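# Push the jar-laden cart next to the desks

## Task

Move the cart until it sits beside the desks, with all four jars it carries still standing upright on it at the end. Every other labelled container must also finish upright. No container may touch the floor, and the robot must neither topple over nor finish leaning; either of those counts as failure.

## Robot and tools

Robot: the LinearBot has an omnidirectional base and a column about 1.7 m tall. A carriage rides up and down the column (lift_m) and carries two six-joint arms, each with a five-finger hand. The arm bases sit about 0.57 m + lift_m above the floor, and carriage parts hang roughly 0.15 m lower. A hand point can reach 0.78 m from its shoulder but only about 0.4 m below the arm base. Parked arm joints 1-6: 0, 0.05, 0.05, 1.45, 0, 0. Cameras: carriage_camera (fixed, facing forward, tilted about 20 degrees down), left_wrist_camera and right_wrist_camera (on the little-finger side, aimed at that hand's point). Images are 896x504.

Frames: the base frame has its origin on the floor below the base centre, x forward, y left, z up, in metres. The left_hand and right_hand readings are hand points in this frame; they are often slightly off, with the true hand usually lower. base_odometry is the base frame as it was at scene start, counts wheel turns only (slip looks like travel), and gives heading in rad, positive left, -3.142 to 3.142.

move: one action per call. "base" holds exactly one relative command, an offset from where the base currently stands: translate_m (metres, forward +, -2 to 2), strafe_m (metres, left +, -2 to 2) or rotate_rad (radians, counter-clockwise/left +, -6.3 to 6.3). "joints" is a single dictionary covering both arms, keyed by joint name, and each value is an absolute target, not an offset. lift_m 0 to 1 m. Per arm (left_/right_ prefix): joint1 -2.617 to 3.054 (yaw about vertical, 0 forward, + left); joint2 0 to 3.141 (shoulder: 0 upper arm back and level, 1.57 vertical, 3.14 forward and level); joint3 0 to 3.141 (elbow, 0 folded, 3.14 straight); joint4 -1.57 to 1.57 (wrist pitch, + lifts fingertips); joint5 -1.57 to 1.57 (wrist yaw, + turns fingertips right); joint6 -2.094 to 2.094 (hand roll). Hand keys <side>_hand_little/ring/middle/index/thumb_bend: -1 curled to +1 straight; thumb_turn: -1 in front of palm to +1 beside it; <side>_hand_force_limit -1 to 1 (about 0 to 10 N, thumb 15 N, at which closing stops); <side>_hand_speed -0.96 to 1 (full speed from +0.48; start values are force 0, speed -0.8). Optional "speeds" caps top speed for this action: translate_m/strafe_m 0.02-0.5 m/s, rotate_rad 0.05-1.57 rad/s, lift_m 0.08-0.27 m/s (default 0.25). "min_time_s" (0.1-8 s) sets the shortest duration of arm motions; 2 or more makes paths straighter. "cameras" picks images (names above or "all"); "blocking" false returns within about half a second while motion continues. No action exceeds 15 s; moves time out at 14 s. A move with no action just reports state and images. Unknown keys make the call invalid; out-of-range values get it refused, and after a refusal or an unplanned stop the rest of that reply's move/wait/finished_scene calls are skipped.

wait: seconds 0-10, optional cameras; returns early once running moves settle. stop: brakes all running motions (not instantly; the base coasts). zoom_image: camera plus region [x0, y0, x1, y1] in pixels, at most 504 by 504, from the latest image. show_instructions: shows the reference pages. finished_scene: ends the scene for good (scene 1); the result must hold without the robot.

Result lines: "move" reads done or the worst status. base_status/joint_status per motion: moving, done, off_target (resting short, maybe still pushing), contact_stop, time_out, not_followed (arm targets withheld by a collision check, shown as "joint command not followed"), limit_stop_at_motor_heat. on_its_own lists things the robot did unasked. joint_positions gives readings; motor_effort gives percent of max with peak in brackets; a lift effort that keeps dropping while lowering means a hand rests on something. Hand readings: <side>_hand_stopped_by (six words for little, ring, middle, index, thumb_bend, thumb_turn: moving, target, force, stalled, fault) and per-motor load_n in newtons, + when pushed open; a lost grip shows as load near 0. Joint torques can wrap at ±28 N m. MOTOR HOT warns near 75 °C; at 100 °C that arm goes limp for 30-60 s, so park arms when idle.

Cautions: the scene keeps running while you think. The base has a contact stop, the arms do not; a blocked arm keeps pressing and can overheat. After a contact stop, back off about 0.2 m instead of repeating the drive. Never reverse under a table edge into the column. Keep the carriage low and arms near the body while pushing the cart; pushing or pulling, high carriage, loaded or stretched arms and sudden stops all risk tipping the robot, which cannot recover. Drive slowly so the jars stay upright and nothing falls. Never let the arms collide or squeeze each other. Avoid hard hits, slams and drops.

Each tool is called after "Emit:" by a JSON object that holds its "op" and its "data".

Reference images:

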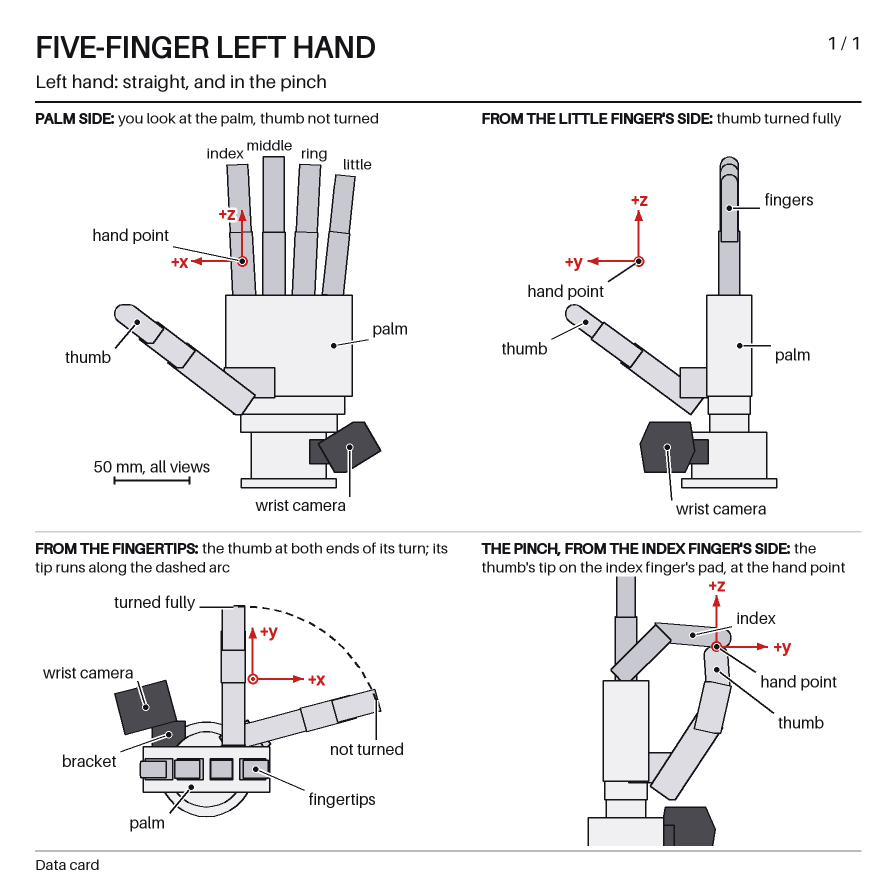

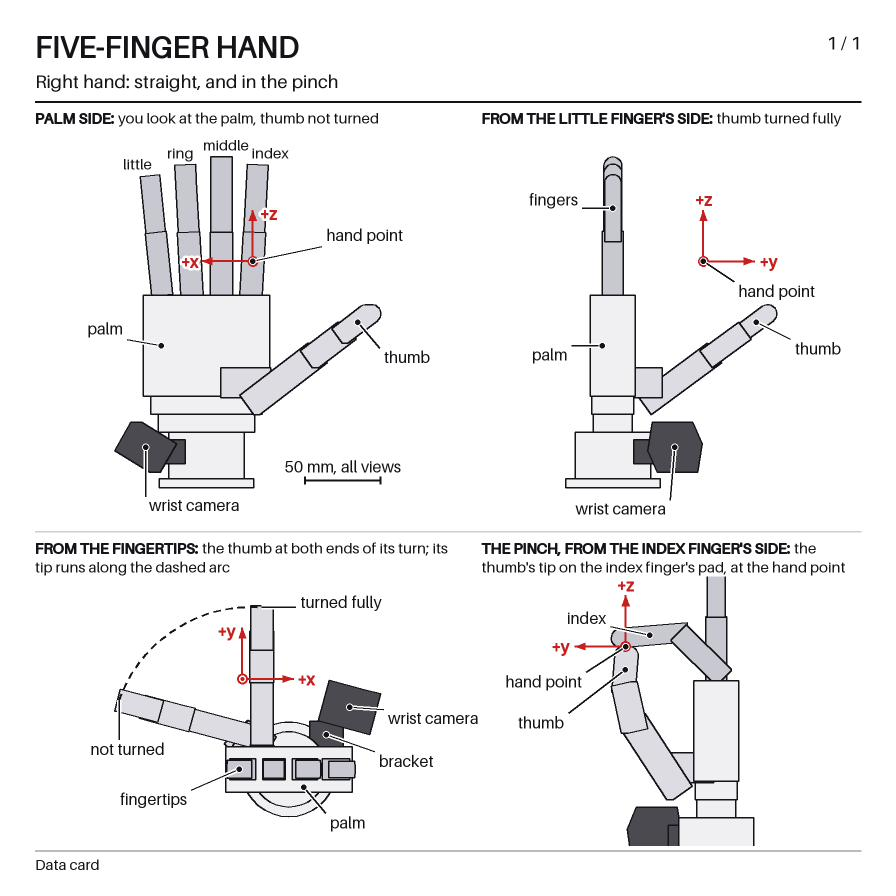

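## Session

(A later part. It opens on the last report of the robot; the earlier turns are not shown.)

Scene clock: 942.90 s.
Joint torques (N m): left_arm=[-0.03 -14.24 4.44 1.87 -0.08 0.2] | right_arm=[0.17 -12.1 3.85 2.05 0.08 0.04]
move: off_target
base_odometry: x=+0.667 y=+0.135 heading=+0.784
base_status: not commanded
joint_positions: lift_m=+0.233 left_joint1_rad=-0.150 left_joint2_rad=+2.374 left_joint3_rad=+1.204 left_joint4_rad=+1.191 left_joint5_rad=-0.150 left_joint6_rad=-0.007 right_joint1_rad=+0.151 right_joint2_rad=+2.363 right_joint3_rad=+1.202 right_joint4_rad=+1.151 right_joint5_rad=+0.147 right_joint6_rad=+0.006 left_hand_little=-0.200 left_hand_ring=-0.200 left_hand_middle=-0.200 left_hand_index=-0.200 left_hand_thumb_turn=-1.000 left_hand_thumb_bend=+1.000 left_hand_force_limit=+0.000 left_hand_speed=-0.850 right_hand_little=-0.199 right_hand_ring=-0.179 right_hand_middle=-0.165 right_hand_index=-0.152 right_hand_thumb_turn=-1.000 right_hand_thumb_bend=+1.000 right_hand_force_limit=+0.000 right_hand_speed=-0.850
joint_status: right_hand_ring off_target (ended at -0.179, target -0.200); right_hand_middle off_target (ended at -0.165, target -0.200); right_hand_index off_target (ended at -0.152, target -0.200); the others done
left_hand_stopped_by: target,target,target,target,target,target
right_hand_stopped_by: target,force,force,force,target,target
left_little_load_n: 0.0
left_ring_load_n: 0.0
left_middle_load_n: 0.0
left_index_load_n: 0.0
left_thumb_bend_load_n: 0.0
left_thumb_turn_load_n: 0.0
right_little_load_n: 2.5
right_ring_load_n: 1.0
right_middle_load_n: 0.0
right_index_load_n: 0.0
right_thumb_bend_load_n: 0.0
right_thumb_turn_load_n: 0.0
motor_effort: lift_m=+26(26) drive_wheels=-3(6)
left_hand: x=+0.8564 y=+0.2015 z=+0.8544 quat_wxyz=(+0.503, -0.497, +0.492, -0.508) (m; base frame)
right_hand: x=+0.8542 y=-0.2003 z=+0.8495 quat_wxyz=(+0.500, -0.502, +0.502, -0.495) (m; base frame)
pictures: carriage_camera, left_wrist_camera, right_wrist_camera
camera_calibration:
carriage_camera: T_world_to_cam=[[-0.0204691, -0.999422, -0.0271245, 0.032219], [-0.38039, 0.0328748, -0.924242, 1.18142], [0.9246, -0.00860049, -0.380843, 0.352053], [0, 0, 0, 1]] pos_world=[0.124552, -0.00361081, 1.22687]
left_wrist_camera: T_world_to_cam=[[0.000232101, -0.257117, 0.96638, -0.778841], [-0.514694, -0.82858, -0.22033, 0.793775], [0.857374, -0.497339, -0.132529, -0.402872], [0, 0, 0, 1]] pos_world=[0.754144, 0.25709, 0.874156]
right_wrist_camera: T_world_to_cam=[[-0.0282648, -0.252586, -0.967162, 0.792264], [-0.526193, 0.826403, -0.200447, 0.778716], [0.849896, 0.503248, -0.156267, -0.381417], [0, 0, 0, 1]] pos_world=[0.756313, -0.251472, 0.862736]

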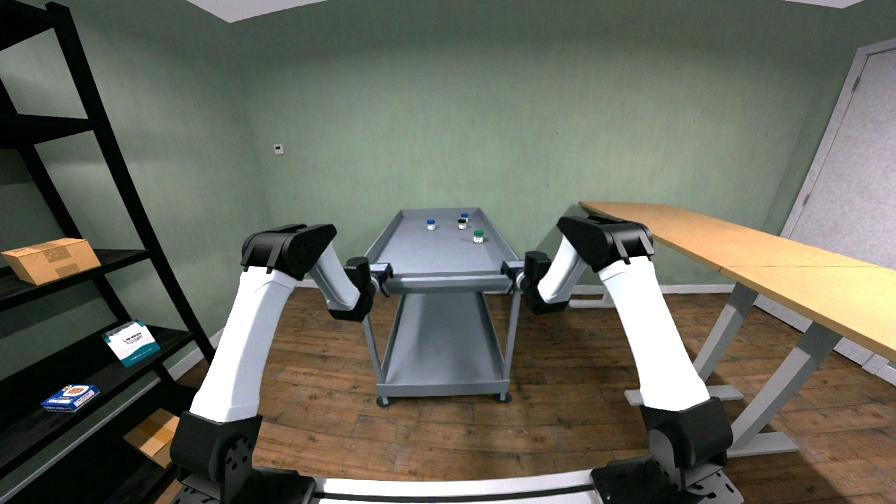

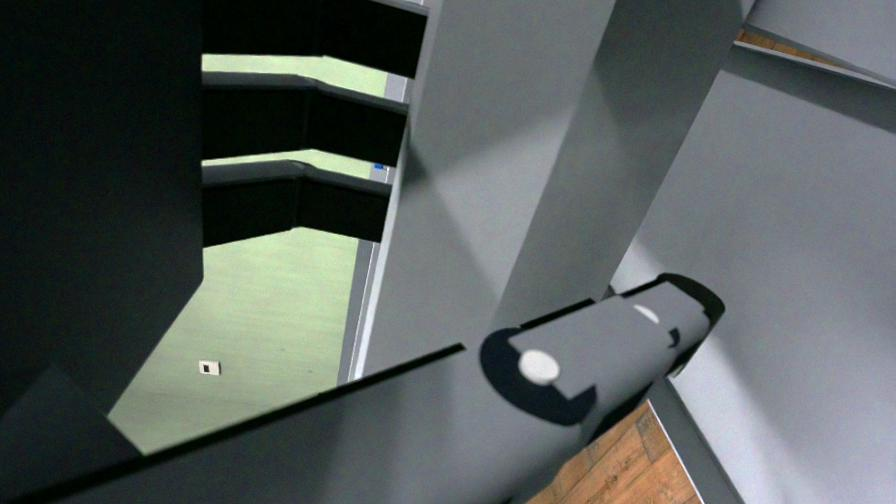

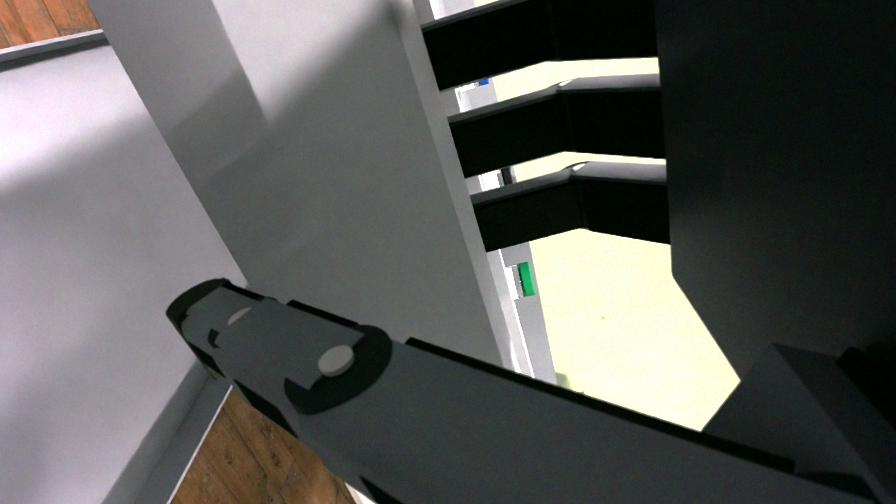

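Emit:
{"op": "move", "data": {"joints": {"left_hand_speed": 0.2, "right_hand_speed": 0.2, "left_hand_little": 1, "left_hand_ring": 1, "left_hand_middle": 1, "left_hand_index": 1, "right_hand_little": 1, "right_hand_ring": 1, "right_hand_middle": 1, "right_hand_index": 1}}}

Emit:
{"op": "move", "data": {"base": {"translate_m": 0.028}, "speeds": {"translate_m": 0.05}}}

Emit:
{"op": "move", "data": {"joints": {"left_hand_speed": -0.88, "right_hand_speed": -0.88, "left_hand_little": -0.6, "left_hand_ring": -0.6, "left_hand_middle": -0.6, "left_hand_index": -0.6, "right_hand_little": -0.6, "right_hand_ring": -0.6, "right_hand_middle": -0.6, "right_hand_index": -0.6}, "cameras": ["all"]}}

Emit:
{"op": "zoom_image", "data": {"camera": "carriage_camera", "region": [340, 240, 450, 320]}}

Emit:
{"op": "zoom_image", "data": {"camera": "carriage_camera", "region": [450, 240, 560, 320]}}

Scene clock: 983.73 s.
Joint torques (N m): left_arm=[-0.53 -14.46 5.91 2.24 0.09 0.01] | right_arm=[-2.78 -11.66 7.05 2.56 0.64 -0.13]
move: off_target
base_odometry: x=+0.667 y=+0.135 heading=+0.784
base_status: not commanded
joint_positions: lift_m=+0.233 left_joint1_rad=-0.144 left_joint2_rad=+2.374 left_joint3_rad=+1.186 left_joint4_rad=+1.157 left_joint5_rad=-0.168 left_joint6_rad=+0.008 right_joint1_rad=+0.185 right_joint2_rad=+2.360 right_joint3_rad=+1.158 right_joint4_rad=+1.111 right_joint5_rad=+0.100 right_joint6_rad=+0.024 left_hand_little=+1.000 left_hand_ring=+1.000 left_hand_middle=+1.000 left_hand_index=+1.000 left_hand_thumb_turn=-1.000 left_hand_thumb_bend=+1.000 left_hand_force_limit=+0.000 left_hand_speed=+0.200 right_hand_little=+1.000 right_hand_ring=+0.771 right_hand_middle=+0.728 right_hand_index=+1.000 right_hand_thumb_turn=-1.000 right_hand_thumb_bend=+1.000 right_hand_force_limit=+0.000 right_hand_speed=+0.200
joint_status: right_hand_ring off_target (ended at +0.771, target +1.000); right_hand_middle off_target (ended at +0.728, target +1.000); the others done
left_hand_stopped_by: target,target,target,target,target,target
right_hand_stopped_by: target,stalled,stalled,target,target,target
left_little_load_n: 0.0
left_ring_load_n: 0.0
left_middle_load_n: 0.0
left_index_load_n: -0.5
left_thumb_bend_load_n: 0.0
left_thumb_turn_load_n: 0.0
right_little_load_n: 0.0
right_ring_load_n: -14.0
right_middle_load_n: -13.5
right_index_load_n: 0.0
right_thumb_bend_load_n: 0.0
right_thumb_turn_load_n: 0.0
motor_effort: lift_m=+26(26) drive_wheels=+6(13)
left_hand: x=+0.8508 y=+0.2106 z=+0.8373 quat_wxyz=(+0.502, -0.510, +0.505, -0.483) (m; base frame)
right_hand: x=+0.8338 y=-0.1722 z=+0.8228 quat_wxyz=(+0.500, -0.540, +0.503, -0.453) (m; base frame)
pictures: none

Scene clock: 985.00 s.
Joint torques (N m): left_arm=[-0.51 -14.24 5.96 2.22 0.09 0.03] | right_arm=[-5.98 -8.2 14.3 1.79 1.15 -0.13]
move: done
base_odometry: x=+0.687 y=+0.154 heading=+0.784
base_status: done
joint_positions: lift_m=+0.233 left_joint1_rad=-0.144 left_joint2_rad=+2.374 left_joint3_rad=+1.186 left_joint4_rad=+1.158 left_joint5_rad=-0.166 left_joint6_rad=+0.008 right_joint1_rad=+0.221 right_joint2_rad=+2.323 right_joint3_rad=+1.060 right_joint4_rad=+1.176 right_joint5_rad=+0.058 right_joint6_rad=+0.024 left_hand_little=+1.000 left_hand_ring=+1.000 left_hand_middle=+1.000 left_hand_index=+1.000 left_hand_thumb_turn=-1.000 left_hand_thumb_bend=+1.000 left_hand_force_limit=+0.000 left_hand_speed=+0.200 right_hand_little=+1.000 right_hand_ring=+0.770 right_hand_middle=+0.729 right_hand_index=+1.000 right_hand_thumb_turn=-1.000 right_hand_thumb_bend=+1.000 right_hand_force_limit=+0.000 right_hand_speed=+0.200
joint_status: not commanded
left_hand_stopped_by: target,target,target,target,target,target
right_hand_stopped_by: target,stalled,stalled,target,target,target
left_little_load_n: 0.0
left_ring_load_n: -0.5
left_middle_load_n: 0.0
left_index_load_n: 0.0
left_thumb_bend_load_n: 0.0
left_thumb_turn_load_n: 0.0
right_little_load_n: 0.0
right_ring_load_n: -21.5
right_middle_load_n: 1.0
right_index_load_n: 0.0
right_thumb_bend_load_n: 0.0
right_thumb_turn_load_n: 0.5
motor_effort: lift_m=+26(26) drive_wheels=+8(17)
left_hand: x=+0.8508 y=+0.2102 z=+0.8375 quat_wxyz=(+0.501, -0.510, +0.505, -0.484) (m; base frame)
right_hand: x=+0.8073 y=-0.1470 z=+0.8217 quat_wxyz=(+0.519, -0.558, +0.483, -0.432) (m; base frame)
pictures: none

Scene clock: 990.27 s.
Joint torques (N m): left_arm=[-0.58 -14.39 4.77 1.9 -0.05 0.07] | right_arm=[-0.84 -9.21 5.31 1.95 0.44 -0.07]
move: off_target
base_odometry: x=+0.687 y=+0.154 heading=+0.784
base_status: not commanded
joint_positions: lift_m=+0.233 left_joint1_rad=-0.144 left_joint2_rad=+2.374 left_joint3_rad=+1.201 left_joint4_rad=+1.191 left_joint5_rad=-0.154 left_joint6_rad=+0.004 right_joint1_rad=+0.164 right_joint2_rad=+2.329 right_joint3_rad=+1.184 right_joint4_rad=+1.159 right_joint5_rad=+0.116 right_joint6_rad=+0.016 left_hand_little=-0.135 left_hand_ring=-0.158 left_hand_middle=-0.190 left_hand_index=-0.214 left_hand_thumb_turn=-1.000 left_hand_thumb_bend=+1.000 left_hand_force_limit=+0.000 left_hand_speed=-0.880 right_hand_little=-0.600 right_hand_ring=-0.453 right_hand_middle=-0.383 right_hand_index=-0.391 right_hand_thumb_turn=-1.000 right_hand_thumb_bend=+1.000 right_hand_force_limit=+0.000 right_hand_speed=-0.880
joint_status: left_hand_little off_target (ended at -0.135, target -0.600); left_hand_ring off_target (ended at -0.158, target -0.600); left_hand_middle off_target (ended at -0.190, target -0.600); left_hand_index off_target (ended at -0.214, target -0.600); right_hand_ring off_target (ended at -0.453, target -0.600); right_hand_middle off_target (ended at -0.383, target -0.600); right_hand_index off_target (ended at -0.391, target -0.600); the others done
left_hand_stopped_by: force,force,force,force,target,target
right_hand_stopped_by: target,force,force,force,target,target
left_little_load_n: 0.0
left_ring_load_n: 0.0
left_middle_load_n: 2.5
left_index_load_n: 2.0
left_thumb_bend_load_n: 0.0
left_thumb_turn_load_n: 0.0
right_little_load_n: 0.0
right_ring_load_n: 1.0
right_middle_load_n: 0.0
right_index_load_n: 7.0
right_thumb_bend_load_n: 1.0
right_thumb_turn_load_n: 2.5
motor_effort: lift_m=+26(26) drive_wheels=-2(10)
left_hand: x=+0.8562 y=+0.2067 z=+0.8525 quat_wxyz=(+0.507, -0.498, +0.493, -0.502) (m; base frame)
right_hand: x=+0.8498 y=-0.1865 z=+0.8644 quat_wxyz=(+0.519, -0.504, +0.489, -0.487) (m; base frame)
pictures: carriage_camera, left_wrist_camera, right_wrist_camera
camera_calibration:
carriage_camera: T_world_to_cam=[[-0.0204691, -0.999422, -0.0271245, 0.032219], [-0.38039, 0.0328748, -0.924242, 1.18142], [0.9246, -0.00860049, -0.380843, 0.352053], [0, 0, 0, 1]] pos_world=[0.124552, -0.00361081, 1.22687]
left_wrist_camera: T_world_to_cam=[[0.00623161, -0.267837, 0.963444, -0.776109], [-0.507106, -0.831234, -0.227803, 0.798001], [0.861861, -0.487149, -0.141002, -0.399084], [0, 0, 0, 1]] pos_world=[0.753462, 0.261041, 0.873253]
right_wrist_camera: T_world_to_cam=[[0.0034893, -0.239372, -0.970922, 0.788866], [-0.556639, 0.806135, -0.200746, 0.790349], [0.830747, 0.541153, -0.130431, -0.381204], [0, 0, 0, 1]] pos_world=[0.753871, -0.242006, 0.874866]

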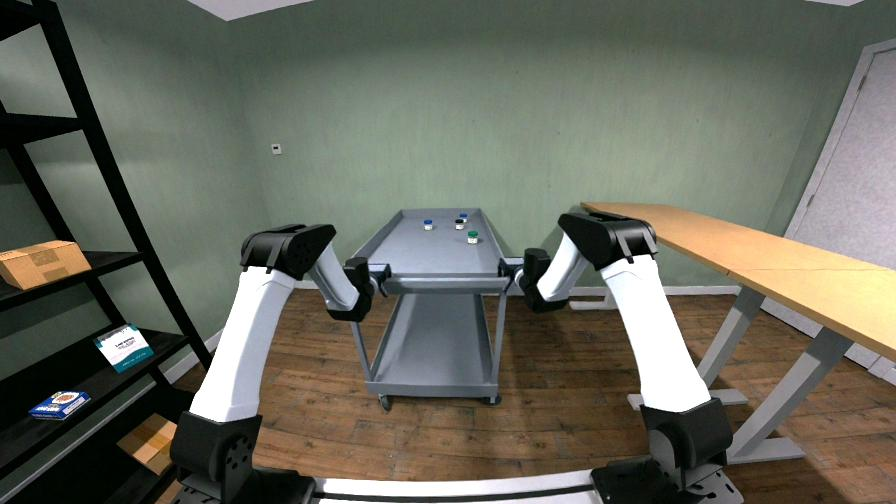

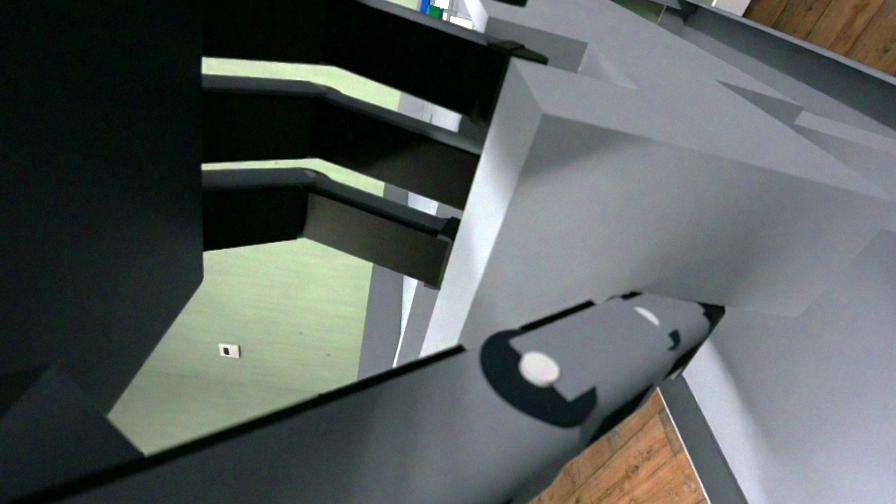

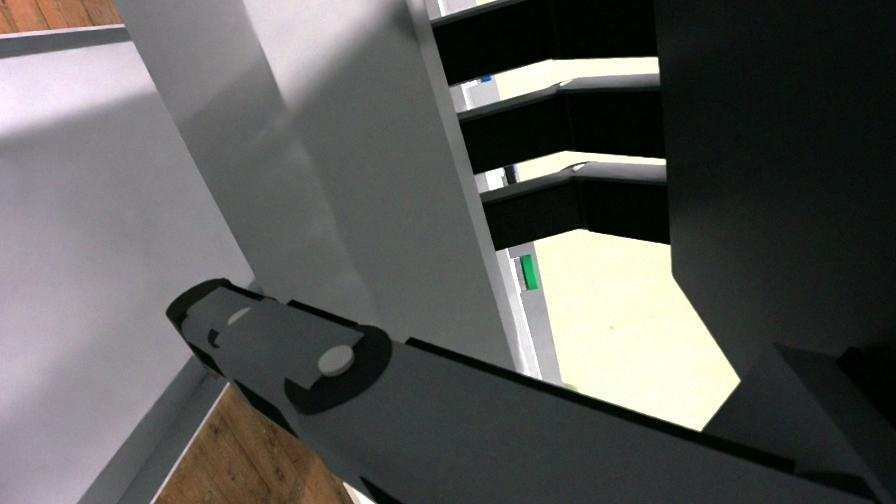

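Scaled by 4.582 from the camera's 896x504 image, which has a finer 1280x720 frame.

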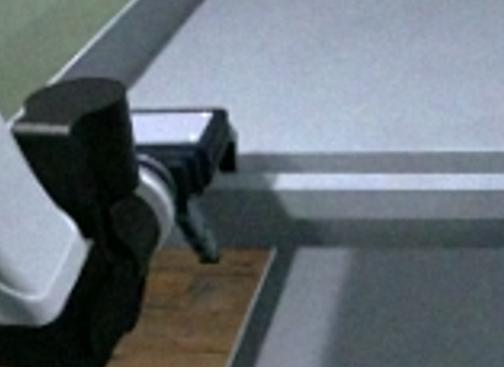

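Scaled by 4.582 from the camera's 896x504 image, which has a finer 1280x720 frame.

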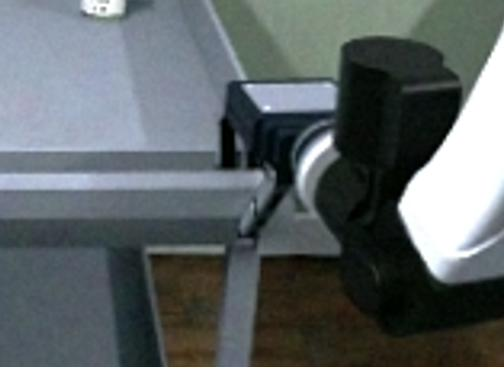

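Emit:
{"op": "zoom_image", "data": {"camera": "carriage_camera", "region": [340, 190, 560, 410]}}

Scaled by 2.291 from the camera's 896x504 image, which has a finer 1280x720 frame.

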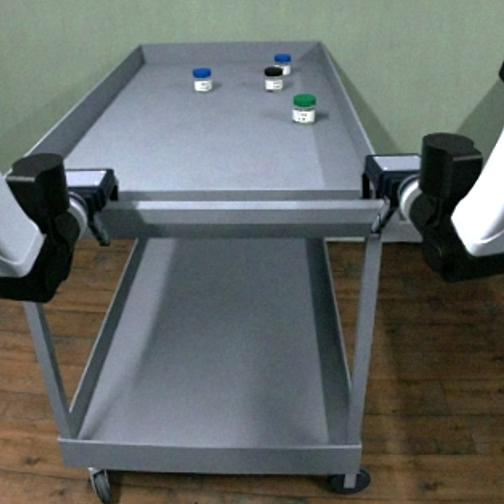

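Emit:
{"op": "move", "data": {"joints": {"lift_m": 0.36}, "speeds": {"lift_m": 0.1}, "cameras": ["all"]}}

Scene clock: 1077.77 s.
Joint torques (N m): left_arm=[-0.54 -14.64 4.72 2.13 -0.06 0.07] | right_arm=[-0.38 -12.46 5.11 2.24 0.21 0.03]
move: done
base_odometry: x=+0.687 y=+0.154 heading=+0.784
base_status: not commanded
joint_positions: lift_m=+0.360 left_joint1_rad=-0.144 left_joint2_rad=+2.377 left_joint3_rad=+1.201 left_joint4_rad=+1.168 left_joint5_rad=-0.153 left_joint6_rad=+0.003 right_joint1_rad=+0.158 right_joint2_rad=+2.368 right_joint3_rad=+1.184 right_joint4_rad=+1.135 right_joint5_rad=+0.136 right_joint6_rad=+0.007 left_hand_little=-0.135 left_hand_ring=-0.158 left_hand_middle=-0.190 left_hand_index=-0.214 left_hand_thumb_turn=-1.000 left_hand_thumb_bend=+1.000 left_hand_force_limit=+0.000 left_hand_speed=-0.880 right_hand_little=-0.600 right_hand_ring=-0.453 right_hand_middle=-0.383 right_hand_index=-0.392 right_hand_thumb_turn=-1.000 right_hand_thumb_bend=+1.000 right_hand_force_limit=+0.000 right_hand_speed=-0.880
joint_status: all done
left_hand_stopped_by: force,force,force,force,target,target
right_hand_stopped_by: target,force,force,force,target,target
left_little_load_n: 0.0
left_ring_load_n: 0.0
left_middle_load_n: -0.5
left_index_load_n: 0.0
left_thumb_bend_load_n: 0.0
left_thumb_turn_load_n: 0.0
right_little_load_n: 0.0
right_ring_load_n: 0.0
right_middle_load_n: 0.0
right_index_load_n: 0.0
right_thumb_bend_load_n: 0.0
right_thumb_turn_load_n: 0.0
motor_effort: lift_m=+32(41) drive_wheels=+3(5)
left_hand: x=+0.8545 y=+0.2068 z=+0.9708 quat_wxyz=(+0.501, -0.503, +0.501, -0.495) (m; base frame)
right_hand: x=+0.8468 y=-0.1951 z=+0.9609 quat_wxyz=(+0.493, -0.517, +0.506, -0.482) (m; base frame)
pictures: carriage_camera, left_wrist_camera, right_wrist_camera
camera_calibration:
carriage_camera: T_world_to_cam=[[-0.0204691, -0.999422, -0.0271245, 0.0356475], [-0.38039, 0.0328748, -0.924242, 1.29825], [0.9246, -0.00860049, -0.380843, 0.400192], [0, 0, 0, 1]] pos_world=[0.124552, -0.00361081, 1.35327]
left_wrist_camera: T_world_to_cam=[[0.0311002, -0.271132, 0.96204, -0.909195], [-0.513504, -0.830105, -0.217349, 0.819231], [0.857524, -0.487251, -0.165044, -0.353843], [0, 0, 0, 1]] pos_world=[0.752383, 0.261125, 0.994341]
right_wrist_camera: T_world_to_cam=[[-0.0613155, -0.258165, -0.964153, 0.925103], [-0.548021, 0.816053, -0.183658, 0.79313], [0.834214, 0.517115, -0.191516, -0.310404], [0, 0, 0, 1]] pos_world=[0.750318, -0.247893, 0.978158]

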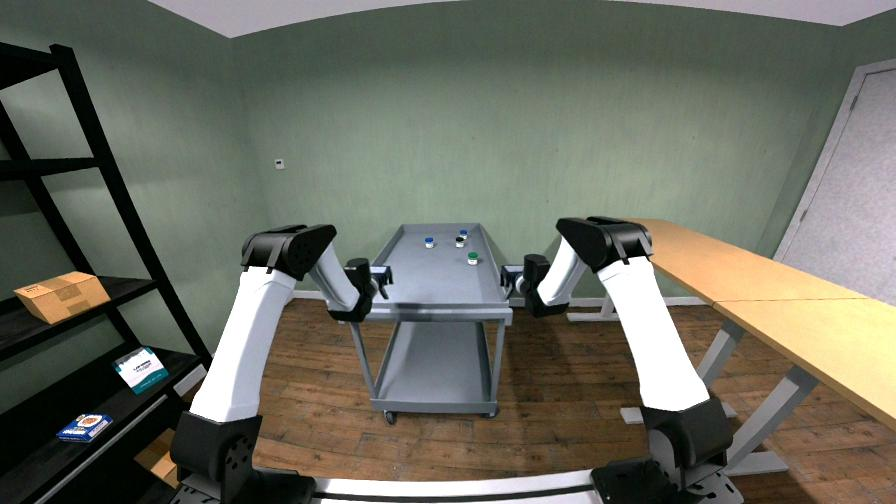

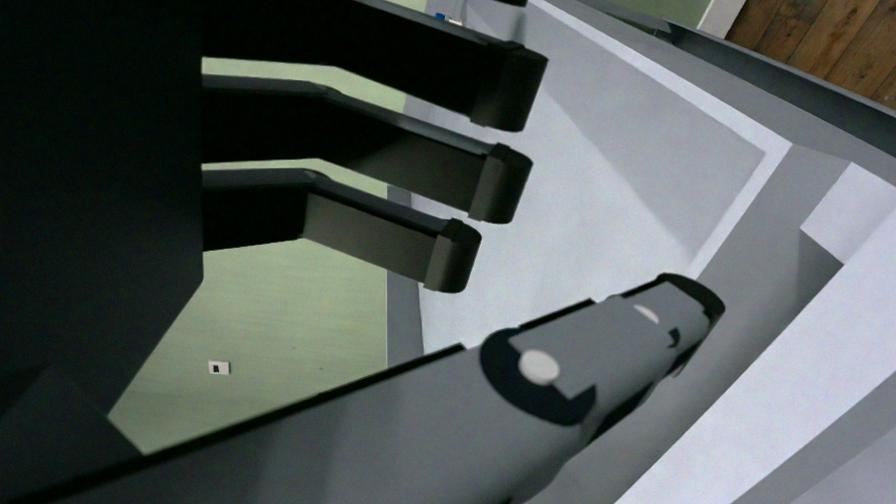

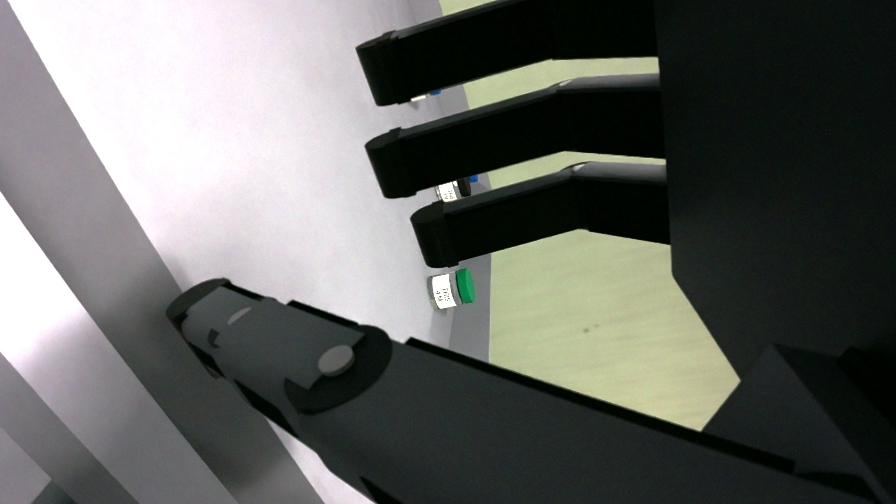

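Emit:
{"op": "zoom_image", "data": {"camera": "right_wrist_camera", "region": [0, 0, 450, 504]}}

Emit:
{"op": "zoom_image", "data": {"camera": "left_wrist_camera", "region": [400, 0, 896, 504]}}

Emit:
{"op": "zoom_image", "data": {"camera": "carriage_camera", "region": [340, 210, 560, 430]}}

Scaled by 1.000.

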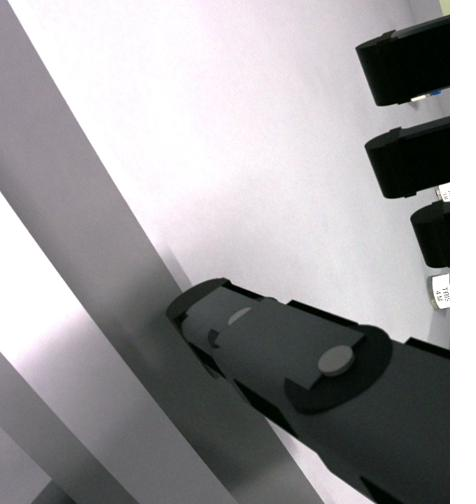

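Scaled by 1.000.

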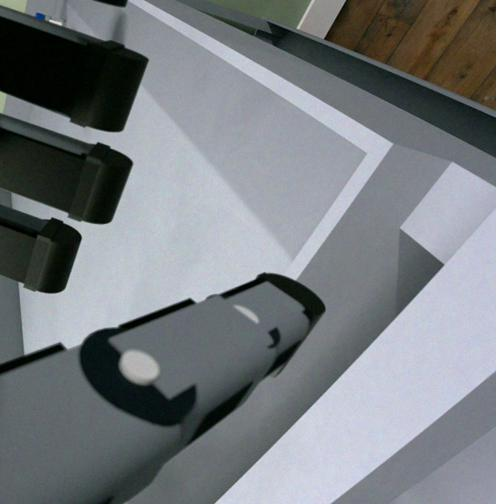

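Scaled by 2.291 from the camera's 896x504 image, which has a finer 1280x720 frame.

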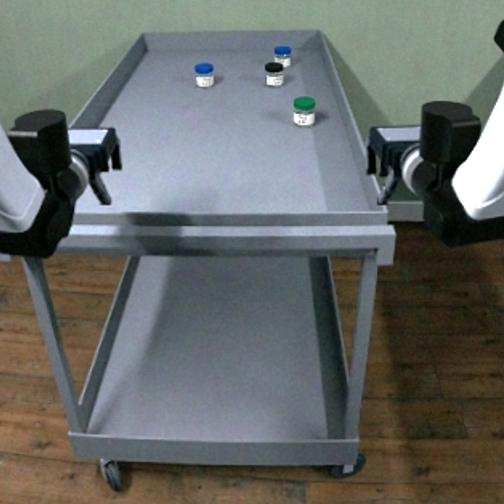

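Emit:
{"op": "move", "data": {"base": {"rotate_rad": -0.065}, "joints": {"left_hand_speed": 0, "right_hand_speed": 0, "left_hand_little": 0.0, "left_hand_ring": 0.0, "left_hand_middle": 0.0, "left_hand_index": 0.0, "right_hand_little": 0.0, "right_hand_ring": 0.0, "right_hand_middle": 0.0, "right_hand_index": 0.0, "right_joint1_rad": 0.15, "left_joint1_rad": -0.15, "right_joint5_rad": 0.15, "left_joint5_rad": -0.15}}}

Emit:
{"op": "move", "data": {"base": {"strafe_m": 0.145}, "speeds": {"strafe_m": 0.2}, "cameras": ["all"]}}

Emit:
{"op": "zoom_image", "data": {"camera": "carriage_camera", "region": [340, 210, 560, 430]}}

Scene clock: 1145.60 s.
Joint torques (N m): left_arm=[0.28 -14.67 4.77 2.13 -0.05 0.11] | right_arm=[0.39 -12.48 5.15 2.23 0.16 0.04]
move: done
base_odometry: x=+0.687 y=+0.155 heading=+0.719
base_status: done
joint_positions: lift_m=+0.360 left_joint1_rad=-0.152 left_joint2_rad=+2.377 left_joint3_rad=+1.201 left_joint4_rad=+1.168 left_joint5_rad=-0.153 left_joint6_rad=+0.003 right_joint1_rad=+0.149 right_joint2_rad=+2.368 right_joint3_rad=+1.184 right_joint4_rad=+1.135 right_joint5_rad=+0.141 right_joint6_rad=+0.006 left_hand_little=+0.000 left_hand_ring=+0.000 left_hand_middle=+0.000 left_hand_index=+0.000 left_hand_thumb_turn=-1.000 left_hand_thumb_bend=+1.000 left_hand_force_limit=+0.000 left_hand_speed=+0.000 right_hand_little=+0.000 right_hand_ring=+0.000 right_hand_middle=+0.000 right_hand_index=+0.000 right_hand_thumb_turn=-1.000 right_hand_thumb_bend=+1.000 right_hand_force_limit=+0.000 right_hand_speed=+0.000
joint_status: all done
left_hand_stopped_by: target,target,target,target,target,target
right_hand_stopped_by: target,target,target,target,target,target
left_little_load_n: 0.0
left_ring_load_n: 0.0
left_middle_load_n: 0.0
left_index_load_n: 0.0
left_thumb_bend_load_n: 0.0
left_thumb_turn_load_n: 0.0
right_little_load_n: 0.0
right_ring_load_n: 0.0
right_middle_load_n: 0.0
right_index_load_n: 0.0
right_thumb_bend_load_n: 0.0
right_thumb_turn_load_n: 0.0
motor_effort: lift_m=+32(33) drive_wheels=-4(6)
left_hand: x=+0.8538 y=+0.2021 z=+0.9708 quat_wxyz=(+0.499, -0.501, +0.503, -0.496) (m; base frame)
right_hand: x=+0.8478 y=-0.2017 z=+0.9609 quat_wxyz=(+0.490, -0.514, +0.510, -0.486) (m; base frame)
pictures: none

Scene clock: 1147.40 s.
Joint torques (N m): left_arm=[-0.31 -14.71 4.7 2.12 -0.06 0.06] | right_arm=[0.16 -12.44 5.19 2.23 0.15 0.04]
move: done
base_odometry: x=+0.592 y=+0.264 heading=+0.719
base_status: done
joint_positions: lift_m=+0.360 left_joint1_rad=-0.149 left_joint2_rad=+2.377 left_joint3_rad=+1.201 left_joint4_rad=+1.168 left_joint5_rad=-0.153 left_joint6_rad=+0.003 right_joint1_rad=+0.151 right_joint2_rad=+2.368 right_joint3_rad=+1.184 right_joint4_rad=+1.135 right_joint5_rad=+0.141 right_joint6_rad=+0.006 left_hand_little=+0.000 left_hand_ring=+0.000 left_hand_middle=+0.000 left_hand_index=+0.000 left_hand_thumb_turn=-1.000 left_hand_thumb_bend=+1.000 left_hand_force_limit=+0.000 left_hand_speed=+0.000 right_hand_little=+0.000 right_hand_ring=+0.000 right_hand_middle=+0.000 right_hand_index=+0.000 right_hand_thumb_turn=-1.000 right_hand_thumb_bend=+1.000 right_hand_force_limit=+0.000 right_hand_speed=+0.000
joint_status: not commanded
left_hand_stopped_by: target,target,target,target,target,target
right_hand_stopped_by: target,target,target,target,target,target
left_little_load_n: 0.0
left_ring_load_n: 0.0
left_middle_load_n: 0.0
left_index_load_n: 0.0
left_thumb_bend_load_n: 0.0
left_thumb_turn_load_n: 0.0
right_little_load_n: 0.0
right_ring_load_n: 0.0
right_middle_load_n: 0.0
right_index_load_n: 0.0
right_thumb_bend_load_n: 0.0
right_thumb_turn_load_n: 0.0
motor_effort: lift_m=+32(33) drive_wheels=+0(7)
left_hand: x=+0.8541 y=+0.2039 z=+0.9708 quat_wxyz=(+0.500, -0.502, +0.502, -0.496) (m; base frame)
right_hand: x=+0.8476 y=-0.2005 z=+0.9609 quat_wxyz=(+0.490, -0.514, +0.509, -0.486) (m; base frame)
pictures: carriage_camera, left_wrist_camera, right_wrist_camera
camera_calibration:
carriage_camera: T_world_to_cam=[[-0.0204691, -0.999422, -0.0271245, 0.0356475], [-0.38039, 0.0328748, -0.924242, 1.29825], [0.9246, -0.00860049, -0.380843, 0.400192], [0, 0, 0, 1]] pos_world=[0.124552, -0.00361081, 1.35327]
left_wrist_camera: T_world_to_cam=[[0.0298572, -0.271291, 0.962034, -0.908861], [-0.517273, -0.827755, -0.217371, 0.819435], [0.855299, -0.491144, -0.165046, -0.352244], [0, 0, 0, 1]] pos_world=[0.752282, 0.258723, 0.994341]
right_wrist_camera: T_world_to_cam=[[-0.064556, -0.257968, -0.963994, 0.926387], [-0.537636, 0.822815, -0.184184, 0.791024], [0.840702, 0.506387, -0.19181, -0.315782], [0, 0, 0, 1]] pos_world=[0.750565, -0.25198, 0.978156]

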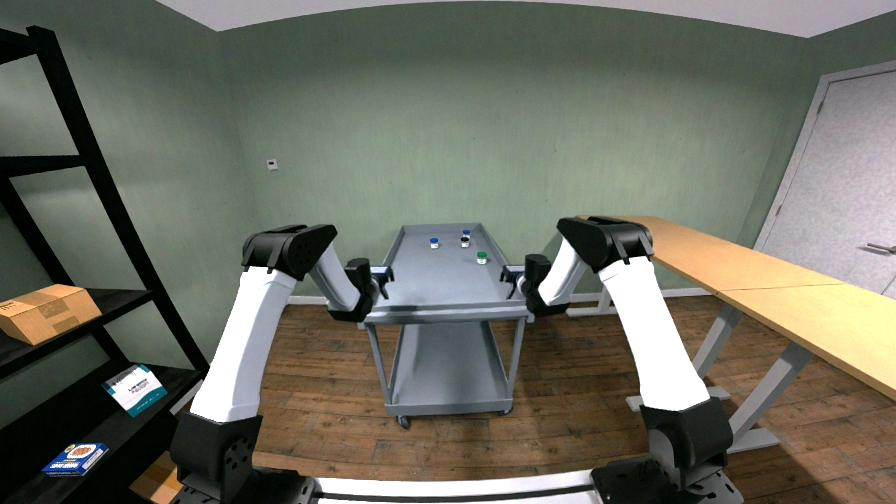

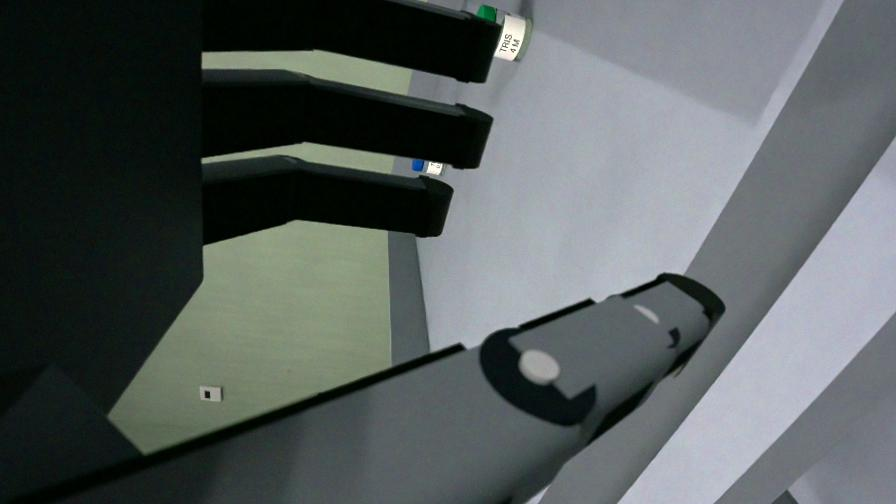

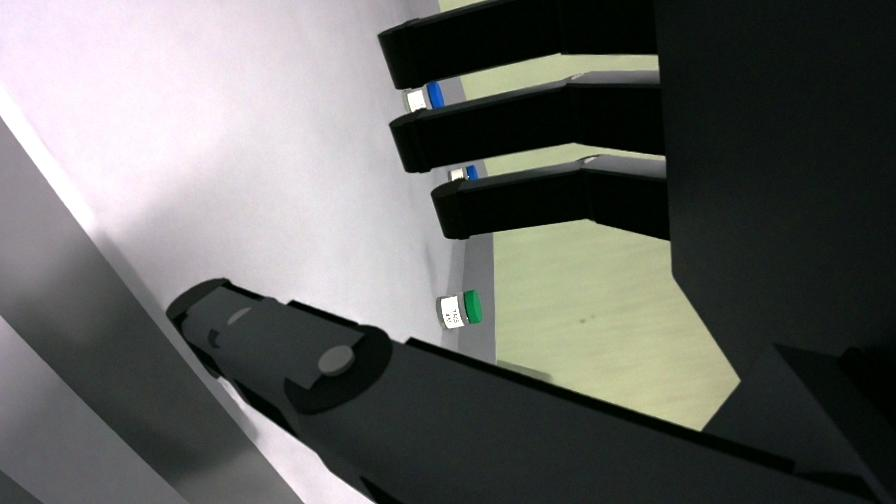

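Scaled by 2.291 from the camera's 896x504 image, which has a finer 1280x720 frame.

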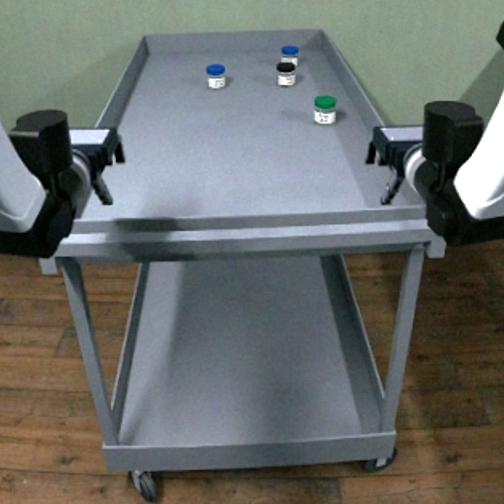

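Emit:
{"op": "zoom_image", "data": {"camera": "right_wrist_camera", "region": [0, 60, 300, 504]}}

Emit:
{"op": "zoom_image", "data": {"camera": "left_wrist_camera", "region": [596, 0, 896, 504]}}

Scaled by 1.135 from the camera's 896x504 image, which has a finer 1280x720 frame.

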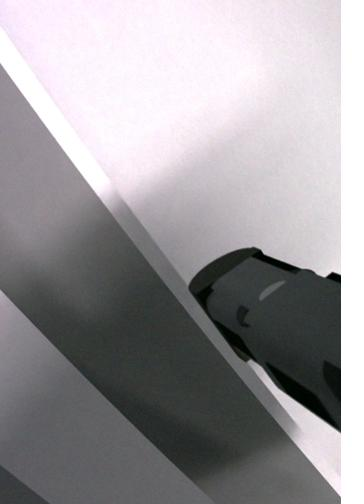

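Scaled by 1.000.

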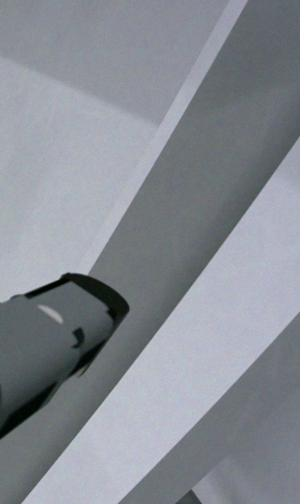

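Emit:
{"op": "move", "data": {"base": {"rotate_rad": 0.02}}}

Emit:
{"op": "move", "data": {"base": {"translate_m": -0.015}, "speeds": {"translate_m": 0.05}}}

Emit:
{"op": "move", "data": {"joints": {"lift_m": 0.275}, "speeds": {"lift_m": 0.1}, "cameras": ["left_wrist_camera", "right_wrist_camera"]}}

Scene clock: 1210.47 s.
Joint torques (N m): left_arm=[-0.34 -14.71 4.81 2.12 -0.02 0.09] | right_arm=[0.09 -12.48 5.14 2.23 0.13 0.05]
move: done
base_odometry: x=+0.592 y=+0.264 heading=+0.739
base_status: done
joint_positions: lift_m=+0.360 left_joint1_rad=-0.146 left_joint2_rad=+2.377 left_joint3_rad=+1.201 left_joint4_rad=+1.168 left_joint5_rad=-0.154 left_joint6_rad=+0.003 right_joint1_rad=+0.153 right_joint2_rad=+2.368 right_joint3_rad=+1.184 right_joint4_rad=+1.135 right_joint5_rad=+0.142 right_joint6_rad=+0.006 left_hand_little=+0.000 left_hand_ring=+0.000 left_hand_middle=+0.000 left_hand_index=+0.000 left_hand_thumb_turn=-1.000 left_hand_thumb_bend=+1.000 left_hand_force_limit=+0.000 left_hand_speed=+0.000 right_hand_little=+0.000 right_hand_ring=+0.000 right_hand_middle=+0.000 right_hand_index=+0.000 right_hand_thumb_turn=-1.000 right_hand_thumb_bend=+1.000 right_hand_force_limit=+0.000 right_hand_speed=+0.000
joint_status: not commanded
left_hand_stopped_by: target,target,target,target,target,target
right_hand_stopped_by: target,target,target,target,target,target
left_little_load_n: 0.0
left_ring_load_n: 0.0
left_middle_load_n: 0.0
left_index_load_n: 0.0
left_thumb_bend_load_n: 0.0
left_thumb_turn_load_n: 0.0
right_little_load_n: 0.0
right_ring_load_n: 0.0
right_middle_load_n: 0.0
right_index_load_n: 0.0
right_thumb_bend_load_n: 0.0
right_thumb_turn_load_n: 0.0
motor_effort: lift_m=+32(33) drive_wheels=-3(7)
left_hand: x=+0.8544 y=+0.2055 z=+0.9708 quat_wxyz=(+0.501, -0.503, +0.501, -0.495) (m; base frame)
right_hand: x=+0.8475 y=-0.1995 z=+0.9609 quat_wxyz=(+0.490, -0.515, +0.509, -0.485) (m; base frame)
pictures: none

Scene clock: 1211.27 s.
Joint torques (N m): left_arm=[-0.35 -14.8 4.71 2.12 -0.04 0.09] | right_arm=[0.02 -12.45 5.04 2.26 0.13 0.05]
move: done
base_odometry: x=+0.581 y=+0.254 heading=+0.739
base_status: done
joint_positions: lift_m=+0.360 left_joint1_rad=-0.146 left_joint2_rad=+2.377 left_joint3_rad=+1.201 left_joint4_rad=+1.168 left_joint5_rad=-0.154 left_joint6_rad=+0.003 right_joint1_rad=+0.153 right_joint2_rad=+2.368 right_joint3_rad=+1.184 right_joint4_rad=+1.135 right_joint5_rad=+0.142 right_joint6_rad=+0.006 left_hand_little=+0.000 left_hand_ring=+0.000 left_hand_middle=+0.000 left_hand_index=+0.000 left_hand_thumb_turn=-1.000 left_hand_thumb_bend=+1.000 left_hand_force_limit=+0.000 left_hand_speed=+0.000 right_hand_little=+0.000 right_hand_ring=+0.000 right_hand_middle=+0.000 right_hand_index=+0.000 right_hand_thumb_turn=-1.000 right_hand_thumb_bend=+1.000 right_hand_force_limit=+0.000 right_hand_speed=+0.000
joint_status: not commanded
left_hand_stopped_by: target,target,target,target,target,target
right_hand_stopped_by: target,target,target,target,target,target
left_little_load_n: 0.0
left_ring_load_n: 0.0
left_middle_load_n: 0.0
left_index_load_n: 0.0
left_thumb_bend_load_n: 0.0
left_thumb_turn_load_n: 0.0
right_little_load_n: 0.0
right_ring_load_n: 0.0
right_middle_load_n: 0.0
right_index_load_n: 0.0
right_thumb_bend_load_n: 0.0
right_thumb_turn_load_n: 0.0
motor_effort: lift_m=+33(33) drive_wheels=-1(7)
left_hand: x=+0.8544 y=+0.2055 z=+0.9708 quat_wxyz=(+0.501, -0.503, +0.501, -0.495) (m; base frame)
right_hand: x=+0.8475 y=-0.1995 z=+0.9609 quat_wxyz=(+0.490, -0.515, +0.509, -0.485) (m; base frame)
pictures: none

Scene clock: 1212.50 s.
Joint torques (N m): left_arm=[-0.31 -13.7 4.74 1.47 -0.02 0.08] | right_arm=[-0.01 -12.37 5.3 2.24 0.14 0.04]
move: done
base_odometry: x=+0.581 y=+0.254 heading=+0.739
base_status: not commanded
joint_positions: lift_m=+0.275 left_joint1_rad=-0.146 left_joint2_rad=+2.368 left_joint3_rad=+1.201 left_joint4_rad=+1.232 left_joint5_rad=-0.154 left_joint6_rad=+0.002 right_joint1_rad=+0.153 right_joint2_rad=+2.367 right_joint3_rad=+1.184 right_joint4_rad=+1.136 right_joint5_rad=+0.142 right_joint6_rad=+0.006 left_hand_little=+0.000 left_hand_ring=+0.000 left_hand_middle=+0.000 left_hand_index=+0.000 left_hand_thumb_turn=-1.000 left_hand_thumb_bend=+1.000 left_hand_force_limit=+0.000 left_hand_speed=+0.000 right_hand_little=+0.000 right_hand_ring=+0.000 right_hand_middle=+0.000 right_hand_index=+0.000 right_hand_thumb_turn=-1.000 right_hand_thumb_bend=+1.000 right_hand_force_limit=+0.000 right_hand_speed=+0.000
joint_status: all done
left_hand_stopped_by: target,target,target,target,target,target
right_hand_stopped_by: target,target,target,target,target,target
left_little_load_n: 0.0
left_ring_load_n: 0.0
left_middle_load_n: 0.0
left_index_load_n: 0.0
left_thumb_bend_load_n: -0.5
left_thumb_turn_load_n: -1.0
right_little_load_n: 0.0
right_ring_load_n: 0.0
right_middle_load_n: 0.0
right_index_load_n: 0.0
right_thumb_bend_load_n: 0.0
right_thumb_turn_load_n: 0.0
motor_effort: lift_m=+24(26) drive_wheels=+0(3)
left_hand: x=+0.8583 y=+0.2048 z=+0.9096 quat_wxyz=(+0.516, -0.487, +0.480, -0.516) (m; base frame)
right_hand: x=+0.8475 y=-0.1994 z=+0.8770 quat_wxyz=(+0.490, -0.515, +0.509, -0.486) (m; base frame)
pictures: left_wrist_camera, right_wrist_camera
camera_calibration:
left_wrist_camera: T_world_to_cam=[[-0.0391972, -0.259789, 0.96487, -0.795545], [-0.498082, -0.832018, -0.244253, 0.8179], [0.866243, -0.490158, -0.0967834, -0.437114], [0, 0, 0, 1]] pos_world=[0.754845, 0.259579, 0.925066]
right_wrist_camera: T_world_to_cam=[[-0.0634812, -0.257996, -0.964058, 0.844976], [-0.538487, 0.822172, -0.184567, 0.775596], [0.840239, 0.507416, -0.19112, -0.332254], [0, 0, 0, 1]] pos_world=[0.750461, -0.251082, 0.894255]

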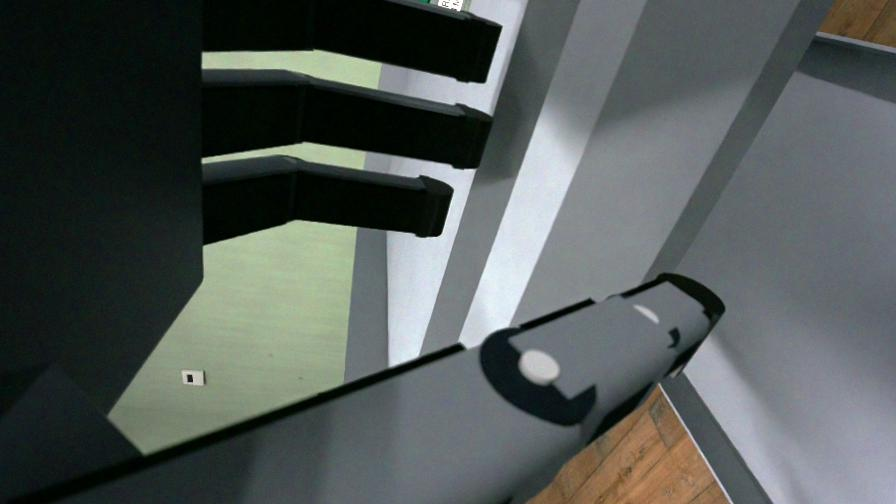

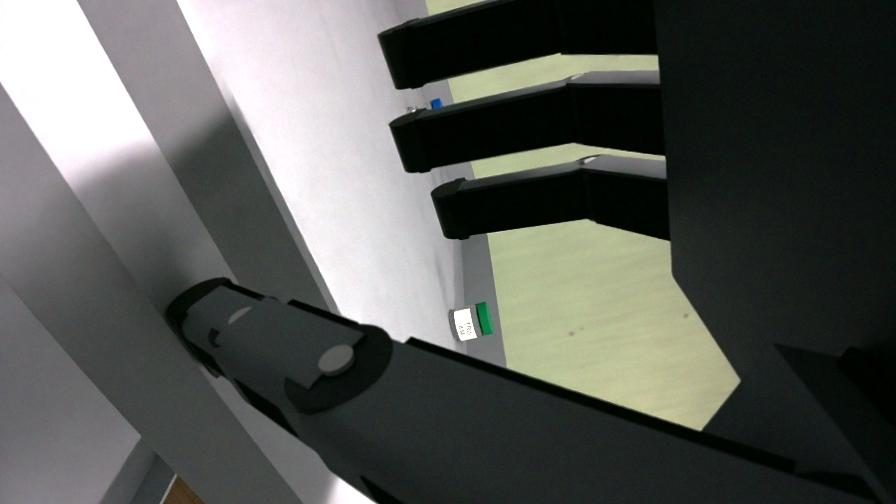

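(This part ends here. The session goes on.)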